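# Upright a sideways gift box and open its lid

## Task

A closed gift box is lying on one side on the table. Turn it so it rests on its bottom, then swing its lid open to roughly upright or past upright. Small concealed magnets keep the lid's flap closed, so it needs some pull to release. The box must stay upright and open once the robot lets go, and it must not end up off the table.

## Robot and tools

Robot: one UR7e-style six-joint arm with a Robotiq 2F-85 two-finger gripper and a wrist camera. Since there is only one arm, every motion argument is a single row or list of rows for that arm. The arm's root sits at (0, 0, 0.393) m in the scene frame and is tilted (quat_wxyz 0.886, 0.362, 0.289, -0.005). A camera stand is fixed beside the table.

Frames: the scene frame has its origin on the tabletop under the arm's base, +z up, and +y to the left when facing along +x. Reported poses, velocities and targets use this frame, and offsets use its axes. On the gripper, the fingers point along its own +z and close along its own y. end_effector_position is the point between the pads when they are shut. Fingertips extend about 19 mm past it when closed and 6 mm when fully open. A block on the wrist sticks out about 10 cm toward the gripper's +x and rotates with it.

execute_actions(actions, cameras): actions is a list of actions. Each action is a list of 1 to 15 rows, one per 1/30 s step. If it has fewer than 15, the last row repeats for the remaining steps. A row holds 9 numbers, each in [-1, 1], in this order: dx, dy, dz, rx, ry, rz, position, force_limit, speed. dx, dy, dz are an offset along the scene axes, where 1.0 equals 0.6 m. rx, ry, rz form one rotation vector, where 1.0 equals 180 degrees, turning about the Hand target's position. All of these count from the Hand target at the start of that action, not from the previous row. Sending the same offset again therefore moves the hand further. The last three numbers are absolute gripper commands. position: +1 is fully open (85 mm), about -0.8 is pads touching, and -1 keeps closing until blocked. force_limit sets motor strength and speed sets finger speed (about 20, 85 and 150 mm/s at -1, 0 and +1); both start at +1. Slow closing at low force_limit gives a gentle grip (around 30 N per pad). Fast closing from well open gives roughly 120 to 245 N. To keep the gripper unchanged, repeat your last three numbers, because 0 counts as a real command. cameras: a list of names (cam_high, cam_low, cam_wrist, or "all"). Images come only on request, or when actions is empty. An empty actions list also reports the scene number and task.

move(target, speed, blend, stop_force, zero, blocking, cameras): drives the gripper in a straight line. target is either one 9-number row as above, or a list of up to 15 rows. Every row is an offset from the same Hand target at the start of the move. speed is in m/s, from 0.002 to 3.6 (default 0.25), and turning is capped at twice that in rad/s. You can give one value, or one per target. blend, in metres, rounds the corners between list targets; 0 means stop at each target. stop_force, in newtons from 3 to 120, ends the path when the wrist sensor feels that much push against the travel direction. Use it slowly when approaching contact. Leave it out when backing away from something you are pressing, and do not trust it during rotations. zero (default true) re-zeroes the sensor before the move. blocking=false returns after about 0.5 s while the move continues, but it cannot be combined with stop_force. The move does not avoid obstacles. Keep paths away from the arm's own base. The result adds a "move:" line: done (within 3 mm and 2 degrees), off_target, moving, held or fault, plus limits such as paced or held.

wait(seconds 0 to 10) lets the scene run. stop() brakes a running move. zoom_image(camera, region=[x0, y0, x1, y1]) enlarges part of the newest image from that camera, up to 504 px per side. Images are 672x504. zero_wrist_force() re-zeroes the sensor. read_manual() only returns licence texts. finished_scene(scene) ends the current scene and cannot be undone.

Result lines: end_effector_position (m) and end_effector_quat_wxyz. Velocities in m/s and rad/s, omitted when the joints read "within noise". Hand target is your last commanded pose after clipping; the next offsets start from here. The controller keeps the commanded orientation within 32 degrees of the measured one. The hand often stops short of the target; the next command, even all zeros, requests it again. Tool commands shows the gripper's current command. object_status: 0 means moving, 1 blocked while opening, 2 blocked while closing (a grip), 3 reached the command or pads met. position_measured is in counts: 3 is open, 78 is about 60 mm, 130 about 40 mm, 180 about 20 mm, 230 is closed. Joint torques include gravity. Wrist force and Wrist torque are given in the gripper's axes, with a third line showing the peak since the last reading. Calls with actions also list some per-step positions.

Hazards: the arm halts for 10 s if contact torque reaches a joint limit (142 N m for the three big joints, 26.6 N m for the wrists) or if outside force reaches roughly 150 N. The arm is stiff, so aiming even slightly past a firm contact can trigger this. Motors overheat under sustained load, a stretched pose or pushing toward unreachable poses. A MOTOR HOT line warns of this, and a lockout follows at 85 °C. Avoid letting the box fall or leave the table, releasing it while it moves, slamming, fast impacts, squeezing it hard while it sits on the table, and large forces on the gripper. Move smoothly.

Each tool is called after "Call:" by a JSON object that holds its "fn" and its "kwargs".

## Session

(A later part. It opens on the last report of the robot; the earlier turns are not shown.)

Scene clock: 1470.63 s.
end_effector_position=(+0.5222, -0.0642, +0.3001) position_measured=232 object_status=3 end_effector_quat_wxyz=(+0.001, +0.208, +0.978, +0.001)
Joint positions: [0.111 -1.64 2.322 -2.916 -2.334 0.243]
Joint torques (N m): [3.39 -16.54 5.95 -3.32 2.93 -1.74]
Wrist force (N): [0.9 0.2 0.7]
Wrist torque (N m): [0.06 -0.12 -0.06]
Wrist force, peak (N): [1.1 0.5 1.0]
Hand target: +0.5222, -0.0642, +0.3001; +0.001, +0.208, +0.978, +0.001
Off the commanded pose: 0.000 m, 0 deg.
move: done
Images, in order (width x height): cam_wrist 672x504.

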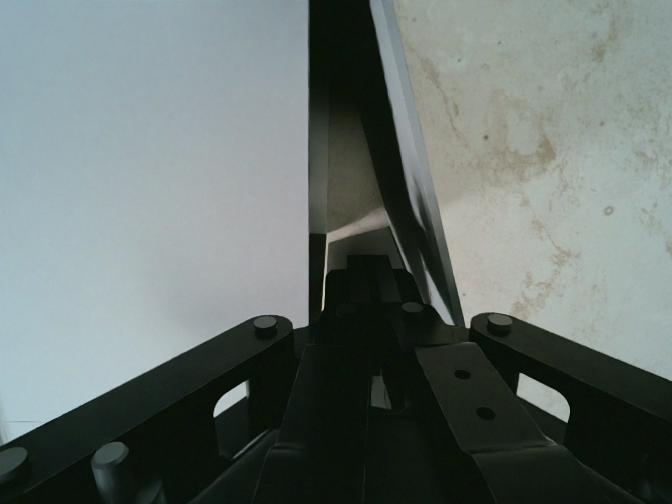

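Call:
{"fn": "move", "kwargs": {"target": [0.03, 0.0632, -0.01, 0, 0, 0, 1, -1, -1], "speed": 0.01, "cameras": ["cam_wrist", "cam_high"]}}

Scene clock: 1493.90 s.
end_effector_position=(+0.5402, -0.0263, +0.2941) position_measured=3 object_status=0 end_effector_quat_wxyz=(+0.001, +0.208, +0.978, +0.001)
Joint positions: [0.176 -1.527 2.26 -2.915 -2.373 0.317]
Joint torques (N m): [31.81 -18.18 -17.81 -0.22 -2.92 1.5]
Wrist force (N): [0.6 -0.1 0.8]
Wrist torque (N m): [0.06 -0.12 -0.18]
Wrist force, peak (N): [0.9 -1.2 0.6]
Hand target: +0.5402, -0.0263, +0.2941; +0.001, +0.208, +0.978, +0.001
Off the commanded pose: 0.000 m, 0 deg.
move: done
Images, in order (width x height): cam_high 672x504, cam_wrist 672x504.

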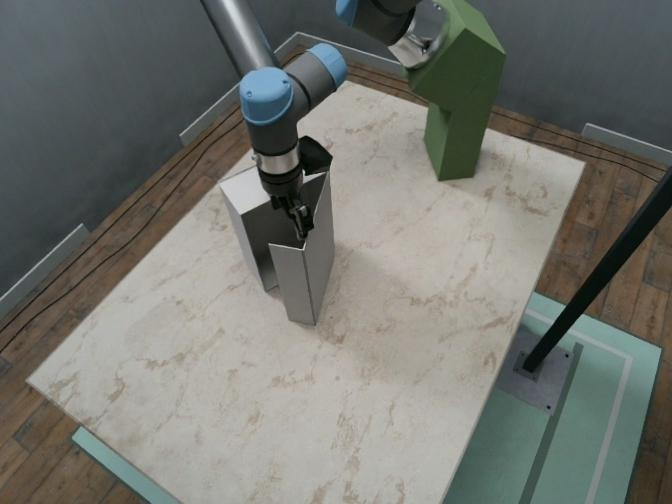

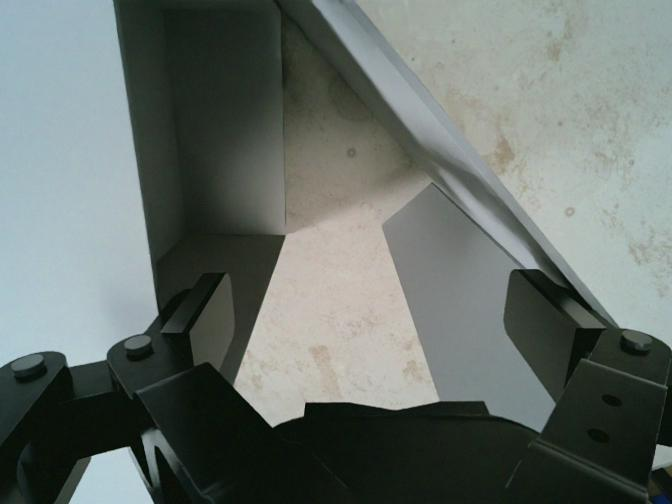

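Call:
{"fn": "move", "kwargs": {"target": [[0, 0, 0, 0, 0, 0, -1, -1, 0], [0.0605, 0.0476, 0, 0, 0, 0, -1, -1, 0], [0.0363, 0.1142, 0, 0, 0, 0, -1, -1, 0], [0.0064, 0.1625, 0, 0, 0, 0, -1, -1, 0]], "speed": [0.1, 0.1, 0.03, 0.03], "blend": [0, 0.005, 0.01, 0], "cameras": ["cam_wrist", "cam_high"]}}

Scene clock: 1629.77 s.
end_effector_position=(+0.5441, +0.0711, +0.2941) position_measured=232 object_status=3 end_effector_quat_wxyz=(+0.001, +0.208, +0.978, +0.001)
Joint positions: [0.329 -1.315 2.175 -2.894 -2.451 0.515]
Joint torques (N m): [37.22 -16.58 5.85 -2.98 -2.94 1.49]
Wrist force (N): [0.5 0.0 0.8]
Wrist torque (N m): [0.07 -0.12 -0.21]
Wrist force, peak (N): [1.3 -0.6 0.8]
Hand target: +0.5441, +0.0712, +0.2941; +0.001, +0.208, +0.978, +0.001
Off the commanded pose: 0.000 m, 0 deg.
move: done
Images, in order (width x height): cam_high 672x504, cam_wrist 672x504.

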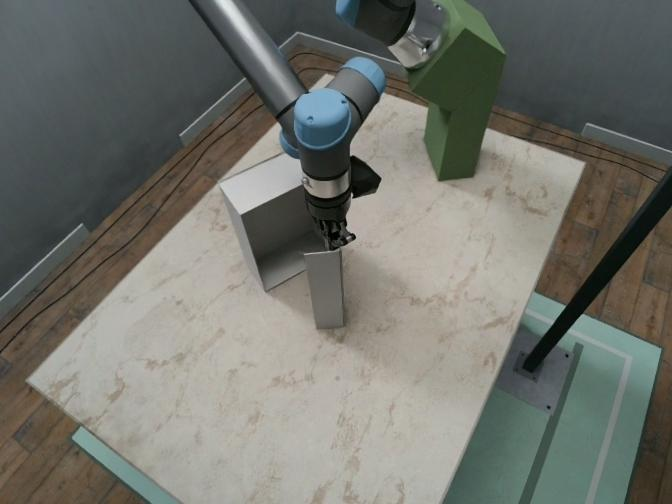

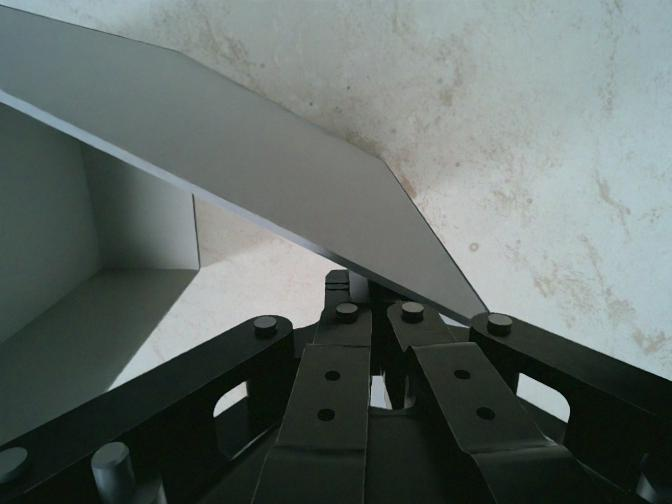

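Call:
{"fn": "move", "kwargs": {"target": [[-0.0394, 0.0419, 0, 0, 0, 0, -1, -1, 0], [-0.0872, 0.0756, 0, 0, 0, 0, -1, -1, 0], [-0.1344, 0.0969, 0, 0, 0, 0, -1, -1, 0], [-0.17, 0.107, 0, 0, 0, 0, -1, -1, 0]], "speed": 0.04, "blend": [0.01, 0.01, 0.01, 0], "cameras": ["cam_wrist", "cam_high"]}}

Scene clock: 1735.90 s.
end_effector_position=(+0.4421, +0.1354, +0.2941) position_measured=232 object_status=3 end_effector_quat_wxyz=(+0.001, +0.208, +0.978, +0.001)
Joint positions: [0.446 -1.182 2.346 -3.06 -2.496 0.689]
Joint torques (N m): [36.51 -13.87 7.9 -3.12 -3 1.59]
Wrist force (N): [0.2 0.2 0.6]
Wrist torque (N m): [0.03 -0.07 -0.19]
Wrist force, peak (N): [0.6 0.3 1.1]
Hand target: +0.4421, +0.1354, +0.2941; +0.001, +0.208, +0.978, +0.001
Off the commanded pose: 0.000 m, 0 deg.
move: done
Images, in order (width x height): cam_high 672x504, cam_wrist 672x504.

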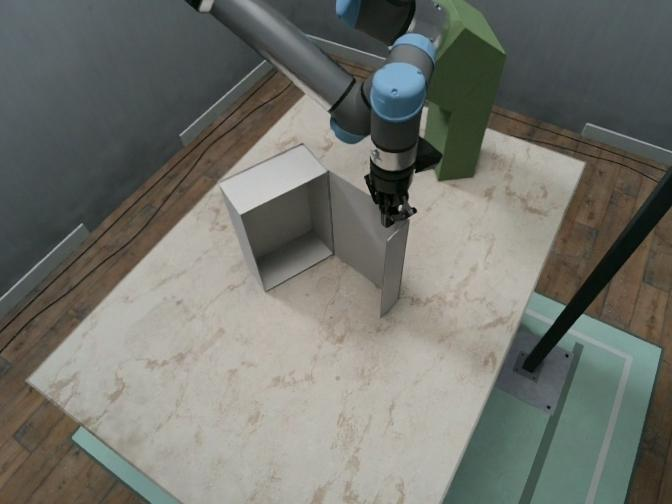

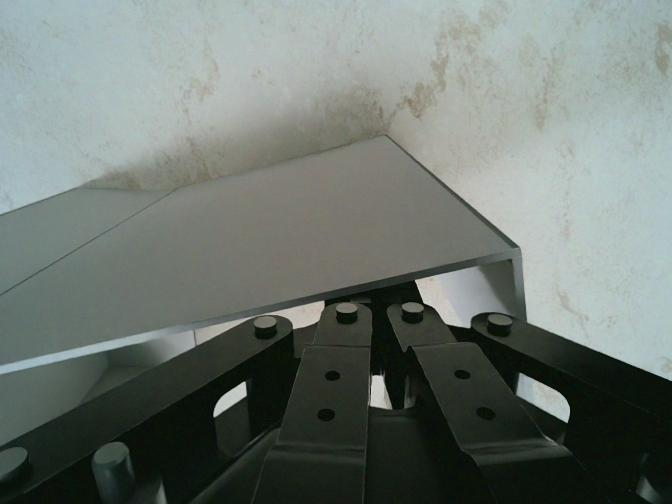

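Call:
{"fn": "move", "kwargs": {"target": [[0.0763, -0.0333, 0.06, 0, 0, 0, -1, -1, 0], [0.0763, -0.0333, 0.2348, 0, 0, 0, -1, -1, 0], [0.0177, -0.4078, 0.2348, 0, 0, 0, -1, -1, 0]], "speed": [0.1, 0.25, 0.3], "blend": [0.02, 0.04, 0], "cameras": ["cam_wrist", "cam_high"]}}

Call:
{"fn": "zoom_image", "kwargs": {"camera": "cam_high", "region": [180, 120, 440, 340]}}

Scene clock: 1958.57 s.
end_effector_position=(+0.4527, -0.1093, +0.4349) position_measured=232 object_status=3 end_effector_quat_wxyz=(+0.001, +0.208, +0.978, +0.001)
Joint positions: [0.33 -2.087 2.359 -2.306 -2.452 0.515]
Joint torques (N m): [-9.53 -21.15 -0.85 -3.15 2.91 -1.43]
Wrist force (N): [0.8 0.2 0.9]
Wrist torque (N m): [0.04 -0.13 -0.05]
Wrist force, peak (N): [1.8 0.1 1.1]
Hand target: +0.4527, -0.1093, +0.4349; +0.001, +0.208, +0.978, +0.001
Off the commanded pose: 0.000 m, 0 deg.
move: done
Images, in order (width x height): cam_high 672x504, cam_wrist 672x504.

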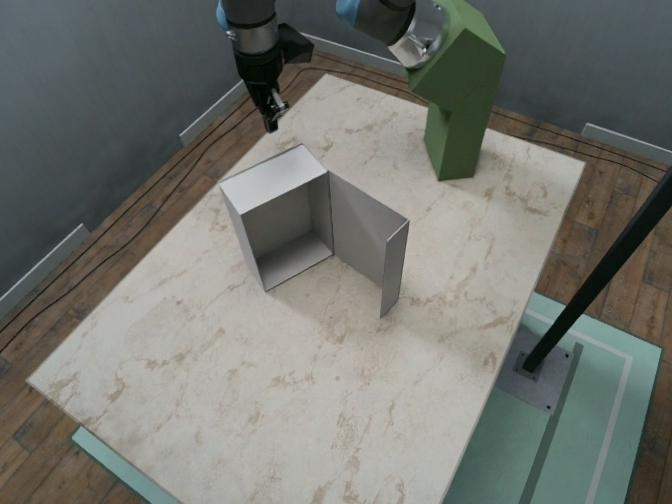

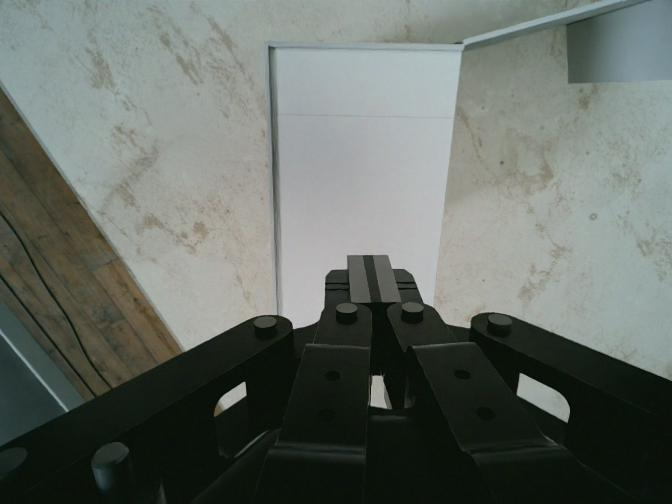

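Scaled by 1.938 from the camera's 672x504 image, which has a finer 960x720 frame.

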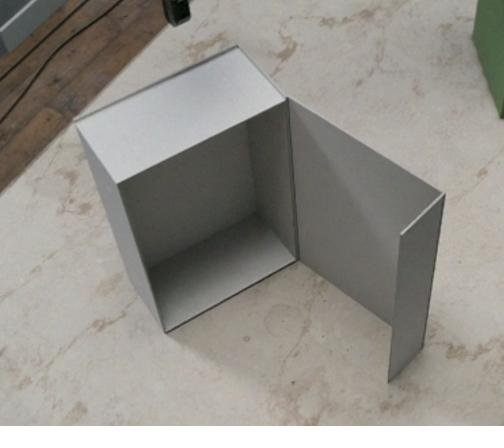

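Call:
{"fn": "move", "kwargs": {"target": [[0.1723, 0.1877, 0.0418, -0.3918, 0.3182, -0.1306, -0.02, -1, 0], [0.1723, 0.1877, -0.219, -0.3918, 0.3182, -0.1306, -0.02, -1, 0]], "speed": [0.35, 0.2], "blend": [0.03, 0], "cameras": ["cam_wrist", "cam_high"]}}

Scene clock: 2017.27 s.
end_effector_position=(+0.5561, +0.0033, +0.3036) position_measured=131 object_status=3 end_effector_quat_wxyz=(-0.321, +0.321, +0.631, -0.630)
Joint positions: [0.126 -0.62 0.803 -0.222 -2.103 2.514]
Joint torques (N m): [29.57 -32.75 -19.91 3.94 -1.14 -1.86]
Wrist force (N): [1.2 0.4 -0.3]
Wrist torque (N m): [0.03 -0.14 0.13]
Wrist force, peak (N): [1.3 2.4 -0.2]
Hand target: +0.5561, +0.0033, +0.3035; -0.321, +0.321, +0.631, -0.630
Off the commanded pose: 0.000 m, 0 deg.
move: done
Images, in order (width x height): cam_high 672x504, cam_wrist 672x504.

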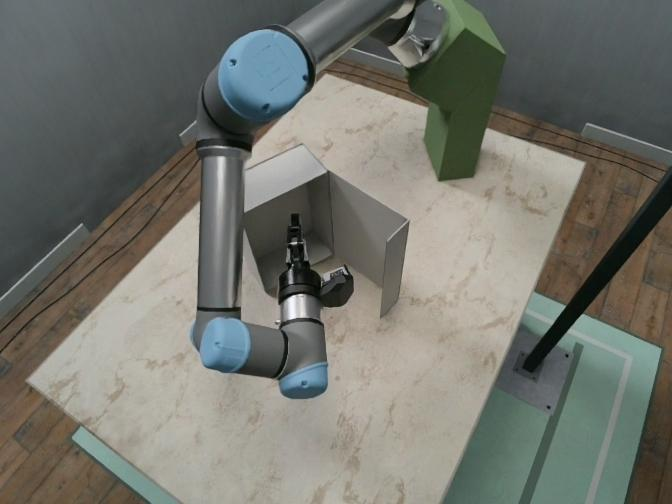

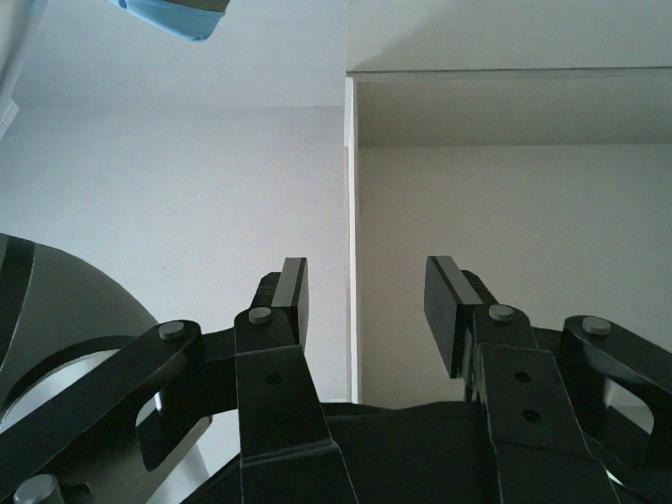

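Call:
{"fn": "zoom_image", "kwargs": {"camera": "cam_wrist", "region": [320, 60, 400, 180]}}

Call:
{"fn": "zoom_image", "kwargs": {"camera": "cam_wrist", "region": [320, 180, 400, 300]}}

Scaled by 4.200 from the camera's 672x504 image, which has a finer 960x720 frame.

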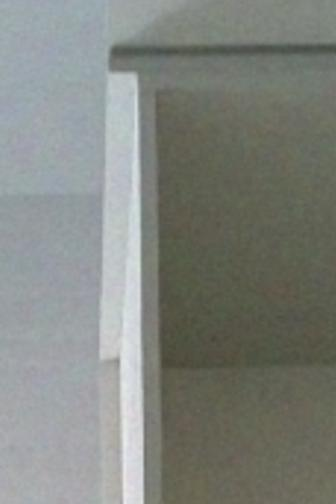

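Scaled by 4.200 from the camera's 672x504 image, which has a finer 960x720 frame.

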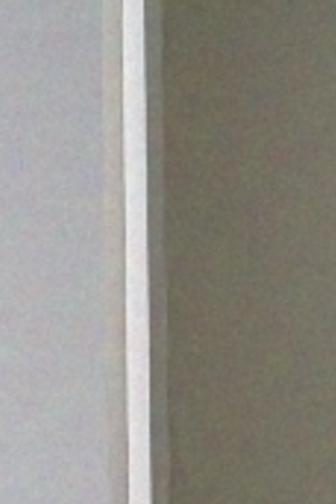

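Call:
{"fn": "move", "kwargs": {"target": [-0.162, -0.1158, 0, 0, 0, 0, -0.02, -1, 0], "speed": 0.08, "stop_force": 8, "cameras": ["cam_wrist"]}}

Scene clock: 2065.77 s.
end_effector_position=(+0.4589, -0.0661, +0.3035) position_measured=131 object_status=3 end_effector_quat_wxyz=(-0.321, +0.321, +0.631, -0.630)
Joint positions: [0.03 -0.907 1.338 -0.472 -2.199 2.51]
Joint torques (N m): [22.01 -47.74 7.27 1.1 -1.21 -1.7]
Wrist force (N): [1.3 0.8 -0.3]
Wrist torque (N m): [0.10 -0.14 0.10]
Wrist force, peak (N): [1.6 0.8 -0.5]
Hand target: +0.4589, -0.0661, +0.3035; -0.321, +0.321, +0.631, -0.630
Off the commanded pose: 0.000 m, 0 deg.
move: done
Images, in order (width x height): cam_wrist 672x504.

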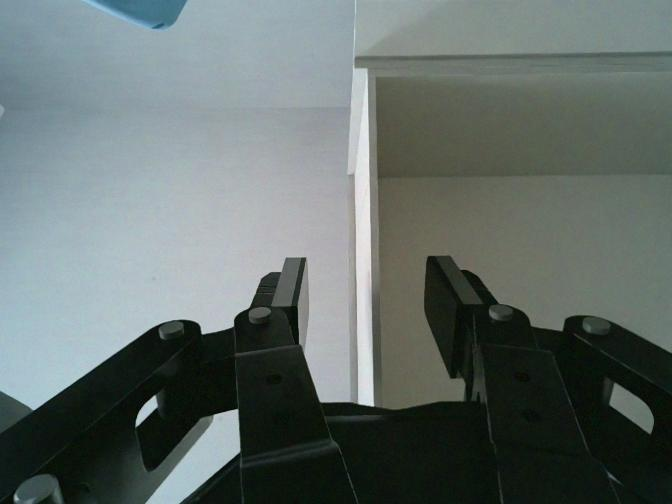

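Call:
{"fn": "move", "kwargs": {"target": [0, 0, 0.001, 0, 0, 0, -1, -1, -1], "speed": 0.05, "cameras": ["cam_wrist", "cam_high"]}}

Scene clock: 2083.07 s.
end_effector_position=(+0.4589, -0.0661, +0.3041) position_measured=224 object_status=2 end_effector_quat_wxyz=(-0.321, +0.321, +0.631, -0.630)
Joint positions: [0.031 -0.908 1.338 -0.472 -2.199 2.51]
Joint torques (N m): [47.08 -47.43 5.84 3.95 5.03 1.2]
Wrist force (N): [1.3 6.3 0.3]
Wrist torque (N m): [0.20 -0.14 0.15]
Wrist force, peak (N): [0.8 6.9 -1.6]
Hand target: +0.4589, -0.0661, +0.3041; -0.321, +0.321, +0.631, -0.630
Off the commanded pose: 0.000 m, 0 deg.
move: done
Images, in order (width x height): cam_high 672x504, cam_wrist 672x504.

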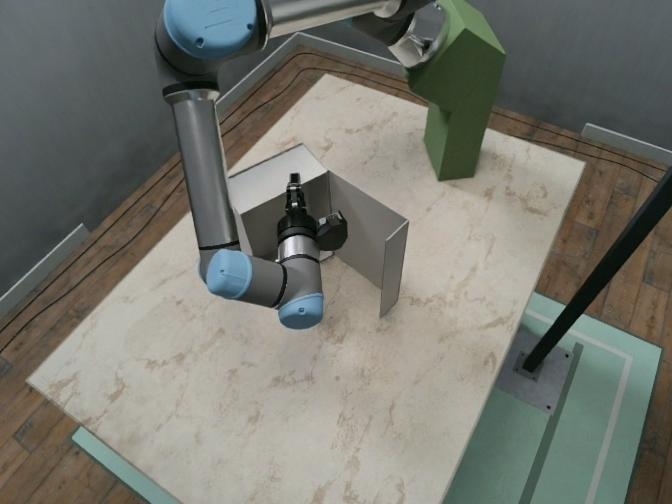

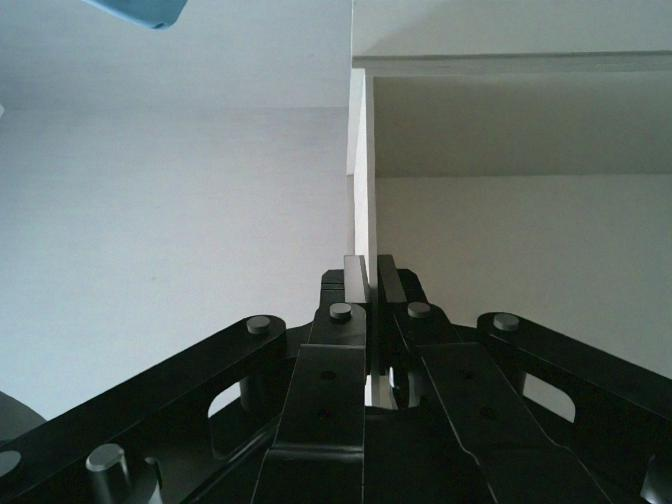

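Call:
{"fn": "move", "kwargs": {"target": [[0, 0, 0.0083, 0, 0, 0, -1, -1, -1], [0.0476, 0.1065, 0.0083, 0, 0, 0, -1, -1, -1], [0.0476, 0.1065, -0.0008, 0, 0, 0, -1, -1, -1]], "speed": [0.04, 0.1, 0.02], "blend": [0, 0, 0], "cameras": ["cam_wrist", "cam_high", "cam_low"]}}

Scene clock: 2153.90 s.
end_effector_position=(+0.4874, -0.0022, +0.3038) position_measured=224 object_status=2 end_effector_quat_wxyz=(-0.321, +0.321, +0.631, -0.630)
Joint positions: [0.109 -0.765 1.157 -0.432 -2.121 2.514]
Joint torques (N m): [27.67 -33.42 -16.25 2.05 0.18 -1.57]
Wrist force (N): [1.6 6.0 -0.3]
Wrist torque (N m): [-0.07 -0.23 -0.02]
Wrist force, peak (N): [1.4 6.7 -0.1]
Hand target: +0.4874, -0.0022, +0.3037; -0.321, +0.321, +0.631, -0.630
Off the commanded pose: 0.000 m, 0 deg.
move: done

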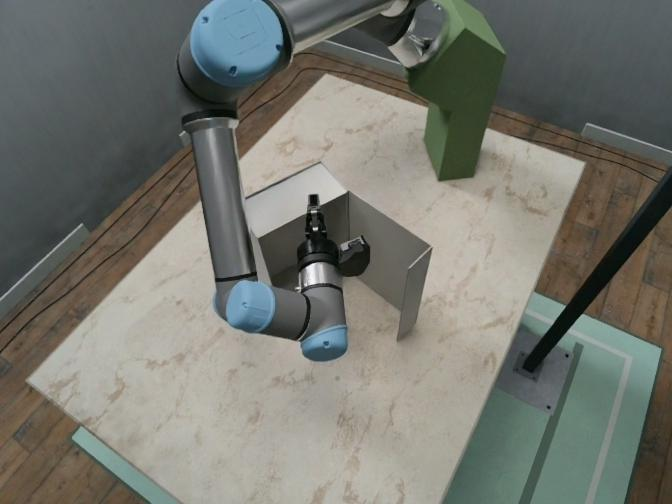

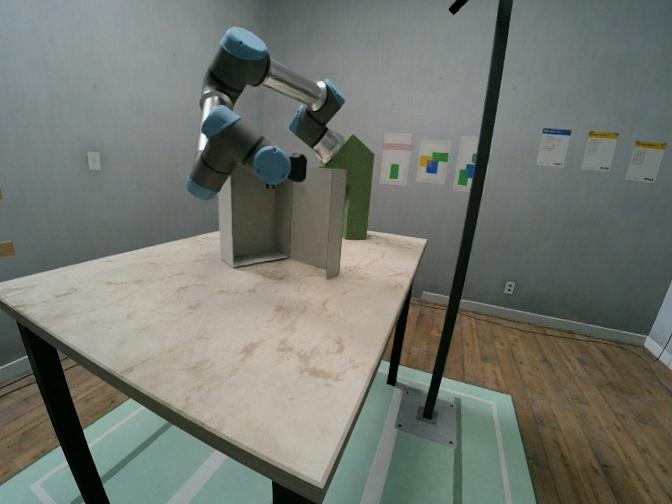

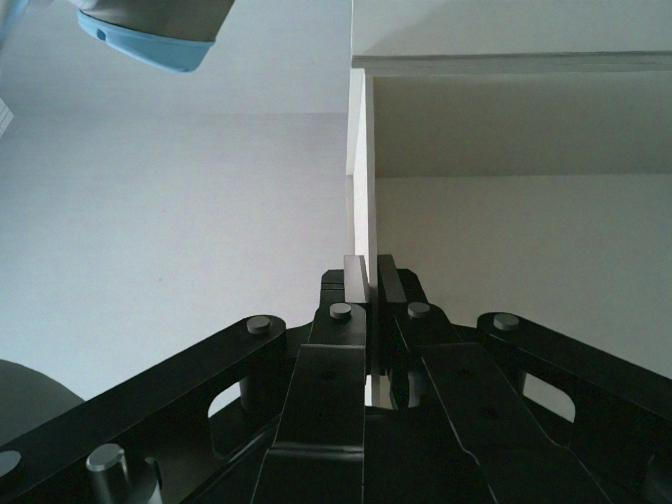

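Call:
{"fn": "move", "kwargs": {"target": [[-0.0275, -0.0615, 0.015, 0.03804, -0.017, 0, -1, -1, -1], [-0.0555, -0.1242, 0.0212, 0.07608, -0.034, 0, -1, -1, -1], [-0.0836, -0.1871, 0.0183, 0.11413, -0.051, 0, -1, -1, -1], [-0.1113, -0.2491, 0.0064, 0.15217, -0.068, 0, -1, -1, -1], [-0.1382, -0.3092, -0.0143, 0.19021, -0.085, 0, -1, -1, -1], [-0.1637, -0.3663, -0.0433, 0.22825, -0.102, 0, -1, -1, -1], [-0.1875, -0.4195, -0.0803, 0.26629, -0.119, 0, -1, -1, -1], [-0.2091, -0.4678, -0.1245, 0.30433, -0.136, 0, -1, -1, -1], [-0.2281, -0.5104, -0.175, 0.34238, -0.153, 0, -1, -1, -1], [-0.2443, -0.5466, -0.2312, 0.38042, -0.17, 0, -1, -1, -1], [-0.2573, -0.5758, -0.292, 0.41846, -0.187, 0, -1, -1, -1], [-0.267, -0.5974, -0.3552, 0.4565, -0.204, 0, -1, -1, -1]], "speed": 0.15, "blend": [0.01, 0.01, 0.01, 0.01, 0.01, 0.01, 0.01, 0.01, 0.01, 0.01, 0.01, 0], "cameras": ["cam_wrist", "cam_high", "cam_low"]}}

Scene clock: 2197.40 s.
end_effector_position=(+0.3272, -0.3607, +0.0906) position_measured=224 object_status=2 end_effector_quat_wxyz=(-0.252, +0.201, +0.945, +0.054)
Joint positions: [-0.992 -1.654 2.153 -2.581 -1.755 -0.517]
Joint torques (N m): [-3.73 -32.06 -16.56 0.38 2.28 -1.76]
Wrist force (N): [-0.6 0.4 1.4]
Wrist torque (N m): [0.26 -0.21 0.09]
Wrist force, peak (N): [8.2 -36.0 -7.8]
Hand target: +0.3272, -0.3607, +0.0905; -0.252, +0.201, +0.945, +0.055
Off the commanded pose: 0.000 m, 0 deg.
move: done

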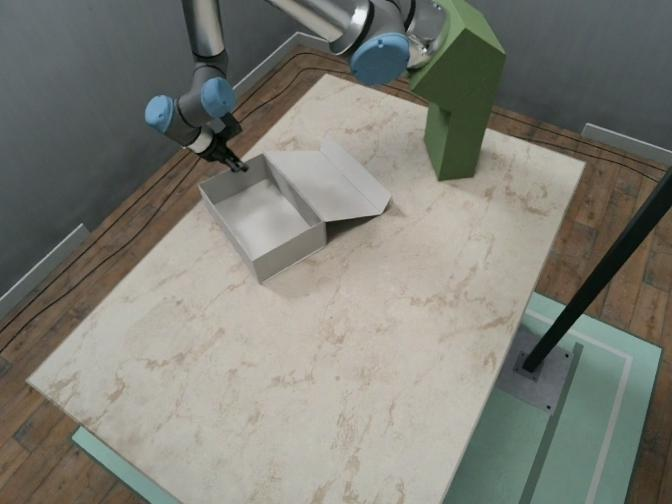

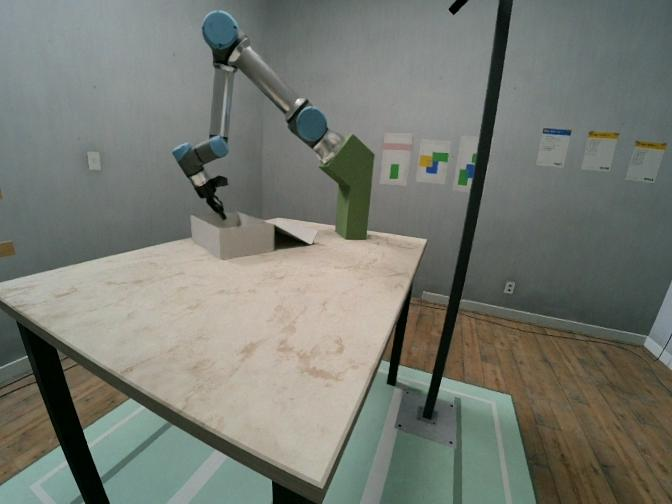

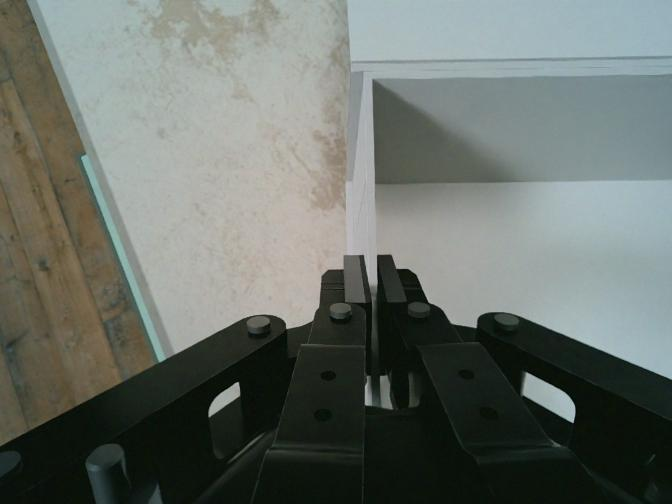

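Call:
{"fn": "zoom_image", "kwargs": {"camera": "cam_low", "region": [170, 170, 350, 290]}}

Call:
{"fn": "zoom_image", "kwargs": {"camera": "cam_high", "region": [180, 120, 410, 300]}}

Scaled by 2.800 from the camera's 672x504 image, which has a finer 960x720 frame.

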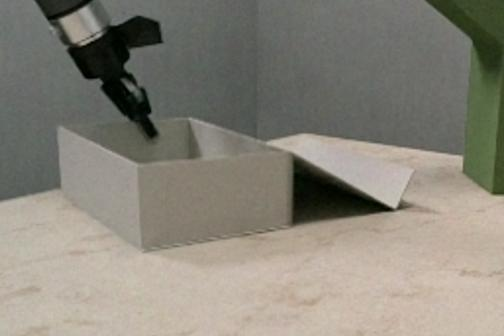

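Scaled by 2.191 from the camera's 672x504 image, which has a finer 960x720 frame.

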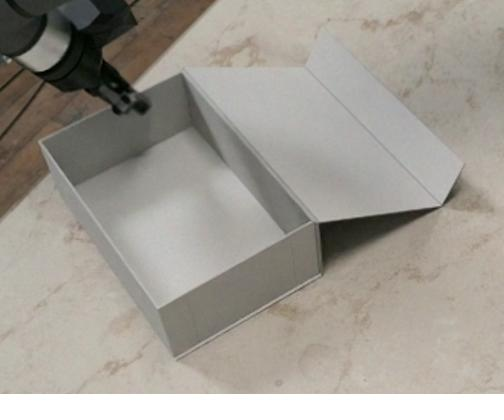

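Call:
{"fn": "move", "kwargs": {"target": [0, 0, -0.0083, 0, 0, 0, -1, -1, -1], "speed": 0.006, "stop_force": 3}}

Scene clock: 2219.07 s.
end_effector_position=(+0.3272, -0.3606, +0.0904) position_measured=224 object_status=2 end_effector_quat_wxyz=(-0.252, +0.201, +0.945, +0.055)
Joint positions: [-0.992 -1.654 2.153 -2.581 -1.755 -0.517]
Joint torques (N m): [-0.61 -48.44 7.33 0.1 1.81 -0.9]
Wrist force (N): [-1.0 -0.3 1.7]
Wrist torque (N m): [0.19 -0.18 0.10]
Wrist force, peak (N): [10.6 3.7 -16.2]
Hand target: +0.3272, -0.3606, +0.0904; -0.252, +0.201, +0.945, +0.055 (not the last commanded pose)
Off the commanded pose: 0.005 m, 0 deg.
move: contact

Call:
{"fn": "move", "kwargs": {"target": [[0, 0, 0, 0, 0, 0, 0.2, -1, -1], [0.0763, -0.0333, 0.1443, 0, 0, 0, 0.2, -1, -1], [0.12, -0.05, 0.3, 0, 0, 0, 0.2, -1, -1]], "speed": [0.05, 0.1, 0.25], "blend": [0, 0.02, 0], "cameras": ["cam_wrist", "cam_high", "cam_low"]}}

Call:
{"fn": "zoom_image", "kwargs": {"camera": "cam_low", "region": [170, 190, 350, 290]}}

Call:
{"fn": "zoom_image", "kwargs": {"camera": "cam_high", "region": [180, 120, 410, 300]}}

Scene clock: 2234.77 s.
end_effector_position=(+0.3992, -0.3906, +0.2703) position_measured=104 object_status=3 end_effector_quat_wxyz=(-0.252, +0.201, +0.945, +0.055)
Joint positions: [-0.9 -2.015 1.984 -2.034 -1.799 -0.435]
Joint torques (N m): [22.17 -46.73 -26.46 0.2 -3.67 1.52]
Wrist force (N): [-0.9 -0.4 0.2]
Wrist torque (N m): [-0.12 0.16 -0.12]
Wrist force, peak (N): [-1.3 -0.3 2.3]
Hand target: +0.3992, -0.3906, +0.2704; -0.252, +0.201, +0.945, +0.055
Off the commanded pose: 0.000 m, 0 deg.
move: done

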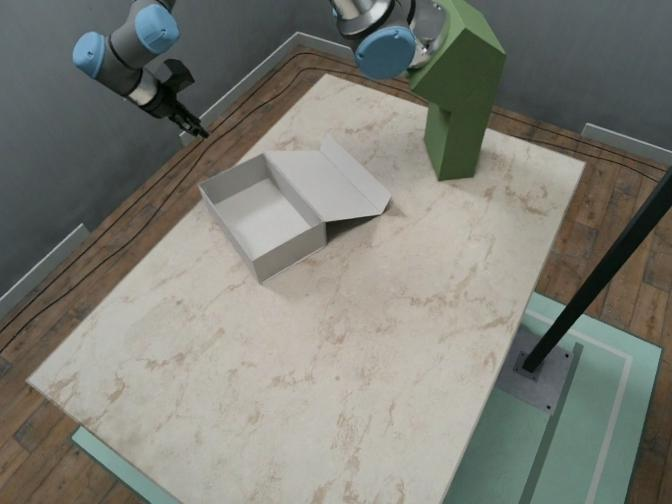

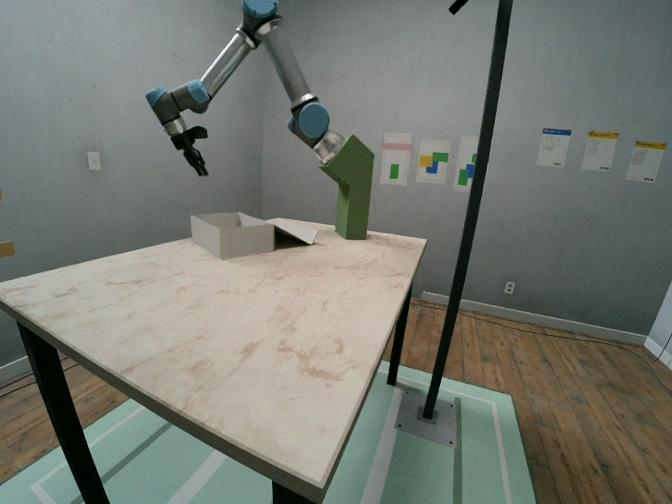

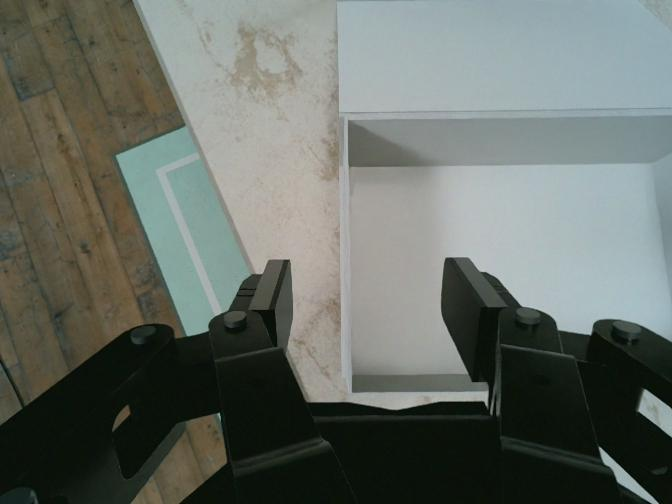

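Scaled by 2.800 from the camera's 672x504 image, which has a finer 960x720 frame.

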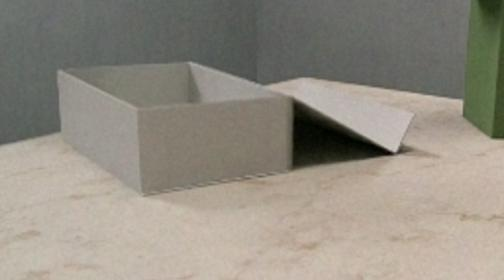

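Scaled by 2.191 from the camera's 672x504 image, which has a finer 960x720 frame.

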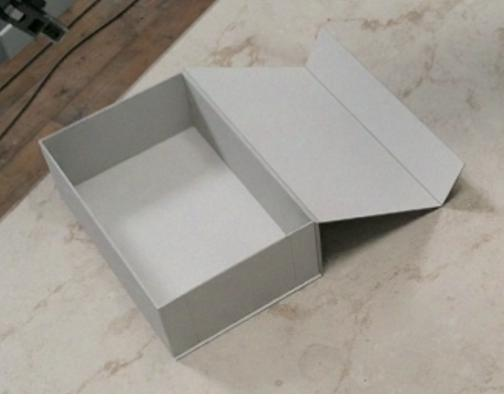

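Call:
{"fn": "finished_scene", "kwargs": {"scene": 2}}

The scene is finished: the task was done.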